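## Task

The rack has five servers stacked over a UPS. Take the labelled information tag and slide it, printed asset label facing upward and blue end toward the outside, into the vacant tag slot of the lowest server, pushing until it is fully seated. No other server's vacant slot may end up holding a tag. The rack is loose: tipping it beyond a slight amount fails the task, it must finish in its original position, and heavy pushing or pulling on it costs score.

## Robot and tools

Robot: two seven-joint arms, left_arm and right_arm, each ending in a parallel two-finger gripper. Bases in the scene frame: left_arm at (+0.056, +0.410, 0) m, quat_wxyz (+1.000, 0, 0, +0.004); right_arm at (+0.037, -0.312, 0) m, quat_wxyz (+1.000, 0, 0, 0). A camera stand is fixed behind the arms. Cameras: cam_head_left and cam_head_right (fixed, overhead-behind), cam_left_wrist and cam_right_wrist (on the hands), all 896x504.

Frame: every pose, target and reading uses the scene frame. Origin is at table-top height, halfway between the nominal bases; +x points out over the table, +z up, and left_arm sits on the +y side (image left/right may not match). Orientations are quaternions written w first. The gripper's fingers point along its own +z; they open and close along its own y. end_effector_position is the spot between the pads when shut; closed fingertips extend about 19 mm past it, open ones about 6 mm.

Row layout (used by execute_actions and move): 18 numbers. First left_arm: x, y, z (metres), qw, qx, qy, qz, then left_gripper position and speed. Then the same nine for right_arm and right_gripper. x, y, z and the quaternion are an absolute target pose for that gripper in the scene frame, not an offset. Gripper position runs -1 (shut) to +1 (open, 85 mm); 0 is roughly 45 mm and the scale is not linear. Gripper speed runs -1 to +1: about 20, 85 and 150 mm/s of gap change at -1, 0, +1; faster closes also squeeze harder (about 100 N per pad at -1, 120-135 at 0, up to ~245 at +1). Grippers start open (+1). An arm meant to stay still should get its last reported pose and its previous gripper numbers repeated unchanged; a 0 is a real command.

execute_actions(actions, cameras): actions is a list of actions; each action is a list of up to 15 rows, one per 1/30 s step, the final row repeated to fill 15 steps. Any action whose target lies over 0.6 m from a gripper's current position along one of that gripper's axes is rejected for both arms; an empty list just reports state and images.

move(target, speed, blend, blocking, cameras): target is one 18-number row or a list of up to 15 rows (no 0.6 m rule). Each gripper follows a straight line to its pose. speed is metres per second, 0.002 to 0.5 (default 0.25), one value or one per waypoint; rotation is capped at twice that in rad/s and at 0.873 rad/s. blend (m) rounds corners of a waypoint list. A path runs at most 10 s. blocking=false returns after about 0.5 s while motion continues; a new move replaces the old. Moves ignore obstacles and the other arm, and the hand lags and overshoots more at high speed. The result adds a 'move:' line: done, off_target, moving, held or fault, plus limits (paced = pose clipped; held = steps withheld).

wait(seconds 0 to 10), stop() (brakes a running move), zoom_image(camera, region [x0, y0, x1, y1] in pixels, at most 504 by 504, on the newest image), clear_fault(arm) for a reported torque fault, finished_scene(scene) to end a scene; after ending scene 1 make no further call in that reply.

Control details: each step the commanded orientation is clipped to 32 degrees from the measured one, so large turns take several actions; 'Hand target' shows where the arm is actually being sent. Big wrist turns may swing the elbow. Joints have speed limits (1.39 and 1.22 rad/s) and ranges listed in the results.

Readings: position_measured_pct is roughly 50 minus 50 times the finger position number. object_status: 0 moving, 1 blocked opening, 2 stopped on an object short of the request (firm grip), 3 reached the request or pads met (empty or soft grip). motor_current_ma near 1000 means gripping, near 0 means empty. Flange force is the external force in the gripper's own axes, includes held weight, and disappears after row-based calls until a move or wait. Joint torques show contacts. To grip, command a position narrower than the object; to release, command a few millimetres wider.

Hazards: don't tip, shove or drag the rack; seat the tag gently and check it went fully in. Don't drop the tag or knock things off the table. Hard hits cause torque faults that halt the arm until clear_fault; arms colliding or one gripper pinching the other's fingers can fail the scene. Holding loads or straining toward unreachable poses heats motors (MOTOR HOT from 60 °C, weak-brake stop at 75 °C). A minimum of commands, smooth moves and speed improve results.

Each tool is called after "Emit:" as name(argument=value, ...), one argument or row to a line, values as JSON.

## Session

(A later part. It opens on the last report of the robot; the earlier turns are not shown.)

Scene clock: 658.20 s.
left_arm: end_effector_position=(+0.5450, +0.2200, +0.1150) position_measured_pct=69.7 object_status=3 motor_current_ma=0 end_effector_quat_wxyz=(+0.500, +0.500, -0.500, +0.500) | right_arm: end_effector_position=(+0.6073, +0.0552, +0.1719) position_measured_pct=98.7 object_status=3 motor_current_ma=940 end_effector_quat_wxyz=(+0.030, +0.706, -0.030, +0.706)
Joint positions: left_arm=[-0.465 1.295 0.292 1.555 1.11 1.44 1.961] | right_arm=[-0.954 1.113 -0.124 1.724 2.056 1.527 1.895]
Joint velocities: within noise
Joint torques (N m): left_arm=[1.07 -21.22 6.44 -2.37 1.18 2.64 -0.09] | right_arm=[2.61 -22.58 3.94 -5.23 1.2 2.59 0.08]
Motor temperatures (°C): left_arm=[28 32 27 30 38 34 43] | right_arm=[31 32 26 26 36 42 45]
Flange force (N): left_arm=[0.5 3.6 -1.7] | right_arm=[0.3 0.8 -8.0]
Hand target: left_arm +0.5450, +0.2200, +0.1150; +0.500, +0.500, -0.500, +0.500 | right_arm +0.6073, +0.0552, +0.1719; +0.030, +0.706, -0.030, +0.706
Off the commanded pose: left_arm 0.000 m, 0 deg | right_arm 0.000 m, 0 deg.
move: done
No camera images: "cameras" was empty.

Force is rising; one more small push.

Emit:
move(
  target=[
    [0.545,0.22,0.115,0.5,0.5,-0.5,0.5,-0.4,0,0.6077,0.0552,0.1719,0.03023,0.70647,-0.03023,0.70647,-1,0],
  ],
  speed=0.01,
  cameras=["cam_left_wrist"],
)

Emit:
zoom_image(
  camera="cam_left_wrist",
  region=[200, 215, 300, 285],
)

Scene clock: 672.33 s.
left_arm: end_effector_position=(+0.5450, +0.2200, +0.1150) position_measured_pct=69.7 object_status=3 motor_current_ma=0 end_effector_quat_wxyz=(+0.500, +0.500, -0.500, +0.500) | right_arm: end_effector_position=(+0.6077, +0.0552, +0.1719) position_measured_pct=98.7 object_status=3 motor_current_ma=940 end_effector_quat_wxyz=(+0.030, +0.706, -0.030, +0.706)
Joint positions: left_arm=[-0.465 1.295 0.292 1.555 1.11 1.44 1.961] | right_arm=[-0.954 1.113 -0.124 1.724 2.056 1.526 1.895]
Joint velocities: within noise
Joint torques (N m): left_arm=[1.08 -21.25 6.47 -2.4 1.18 2.64 -0.12] | right_arm=[7.08 -23.39 6.86 -7.81 2.16 2.11 0.07]
Motor temperatures (°C): left_arm=[28 32 27 30 38 34 43] | right_arm=[31 32 26 26 36 42 45]
Flange force (N): left_arm=[0.4 3.6 -1.7] | right_arm=[0.8 3.3 -22.6]
Hand target: left_arm +0.5450, +0.2200, +0.1150; +0.500, +0.500, -0.500, +0.500 | right_arm +0.6077, +0.0552, +0.1719; +0.030, +0.706, -0.030, +0.706
Off the commanded pose: left_arm 0.000 m, 0 deg | right_arm 0.000 m, 0 deg.
move: done
camera_calibration:
cam_left_wrist: T_world_to_cam=[[-0.999869, -0.00788716, 0.0141633, 0.548775], [-0.0141783, 0.00184979, -0.999898, 0.178649], [0.00786015, -0.999967, -0.00196137, 0.362688], [0, 0, 0, 1]] pos_world=[0.548385, 0.366674, 0.17157]
Images, in order (width x height): cam_left_wrist 896x504.

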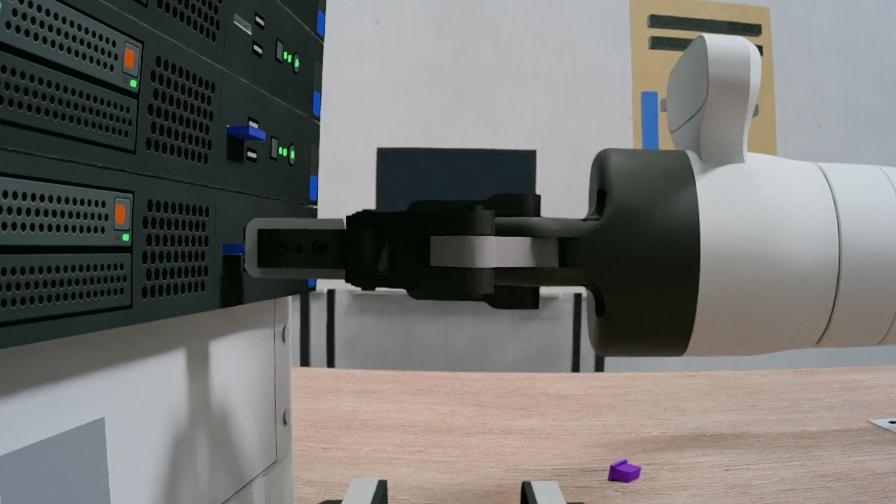

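Scaled by 5.040 from the camera's 896x504 image, which has a finer 1280x720 frame.

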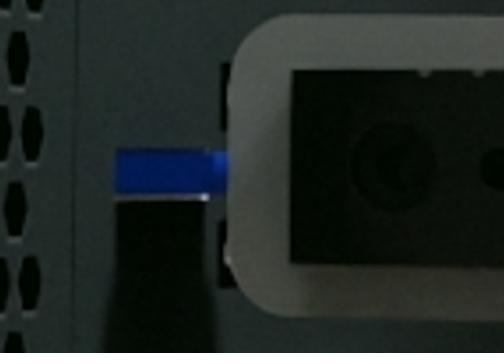

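Emit:
move(
  target=[
    [0.545,0.22,0.115,0.5,0.5,-0.5,0.5,-0.4,0,0.59,0.0567,0.1719,0.03023,0.70647,-0.03023,0.70647,-1,0],
    [0.545,0.22,0.115,0.5,0.5,-0.5,0.5,-0.4,0,0.50,0.064,0.20,0.02142,0.86466,-0.0370,0.50053,-1,0],
  ],
  speed=[0.04,0.2],
  cameras=["cam_left_wrist","cam_right_wrist"],
)

Scene clock: 682.60 s.
left_arm: end_effector_position=(+0.5450, +0.2200, +0.1150) position_measured_pct=69.7 object_status=3 motor_current_ma=0 end_effector_quat_wxyz=(+0.500, +0.500, -0.500, +0.500) | right_arm: end_effector_position=(+0.5000, +0.0640, +0.2000) position_measured_pct=98.7 object_status=3 motor_current_ma=940 end_effector_quat_wxyz=(+0.021, +0.865, -0.037, +0.501)
Joint positions: left_arm=[-0.465 1.295 0.292 1.555 1.11 1.44 1.961] | right_arm=[-0.9 0.708 -0.402 1.848 1.604 1.209 2.296]
Joint velocities: within noise
Joint torques (N m): left_arm=[1.07 -21.26 6.48 -2.4 1.21 2.63 -0.13] | right_arm=[-0.39 -19.86 0.1 -5.91 1.83 2.23 0.06]
Motor temperatures (°C): left_arm=[28 33 27 30 38 34 43] | right_arm=[31 32 26 26 36 42 45]
Flange force (N): left_arm=[0.4 3.6 -1.7] | right_arm=[-0.5 0.0 0.8]
Hand target: left_arm +0.5450, +0.2200, +0.1150; +0.500, +0.500, -0.500, +0.500 | right_arm +0.5000, +0.0640, +0.2000; +0.021, +0.865, -0.037, +0.501
Off the commanded pose: left_arm 0.000 m, 0 deg | right_arm 0.000 m, 0 deg.
move: done
camera_calibration:
cam_left_wrist: T_world_to_cam=[[-0.999869, -0.00788716, 0.0141633, 0.548775], [-0.0141783, 0.00184979, -0.999898, 0.178649], [0.00786015, -0.999967, -0.00196137, 0.362688], [0, 0, 0, 1]] pos_world=[0.548385, 0.366674, 0.17157]
cam_right_wrist: T_world_to_cam=[[-0.0749258, -0.996658, -0.0325552, 0.110862], [-0.517983, 0.0667959, -0.852779, 0.479747], [0.852103, -0.0470321, -0.521256, -0.169008], [0, 0, 0, 1]] pos_world=[0.400819, 0.0704979, 0.324631]
Images, in order (width x height): cam_left_wrist 896x504, cam_right_wrist 896x504.

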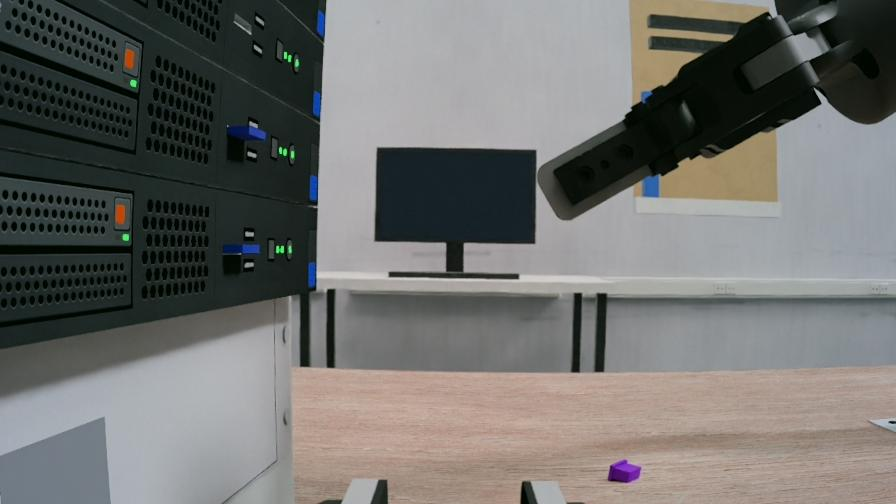

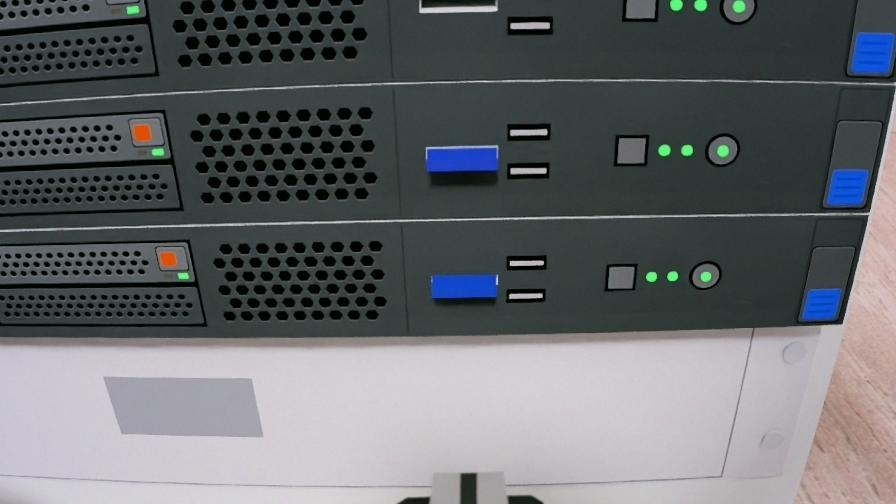

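Emit:
finished_scene(
  scene=3,
)

The scene is finished: the task was done.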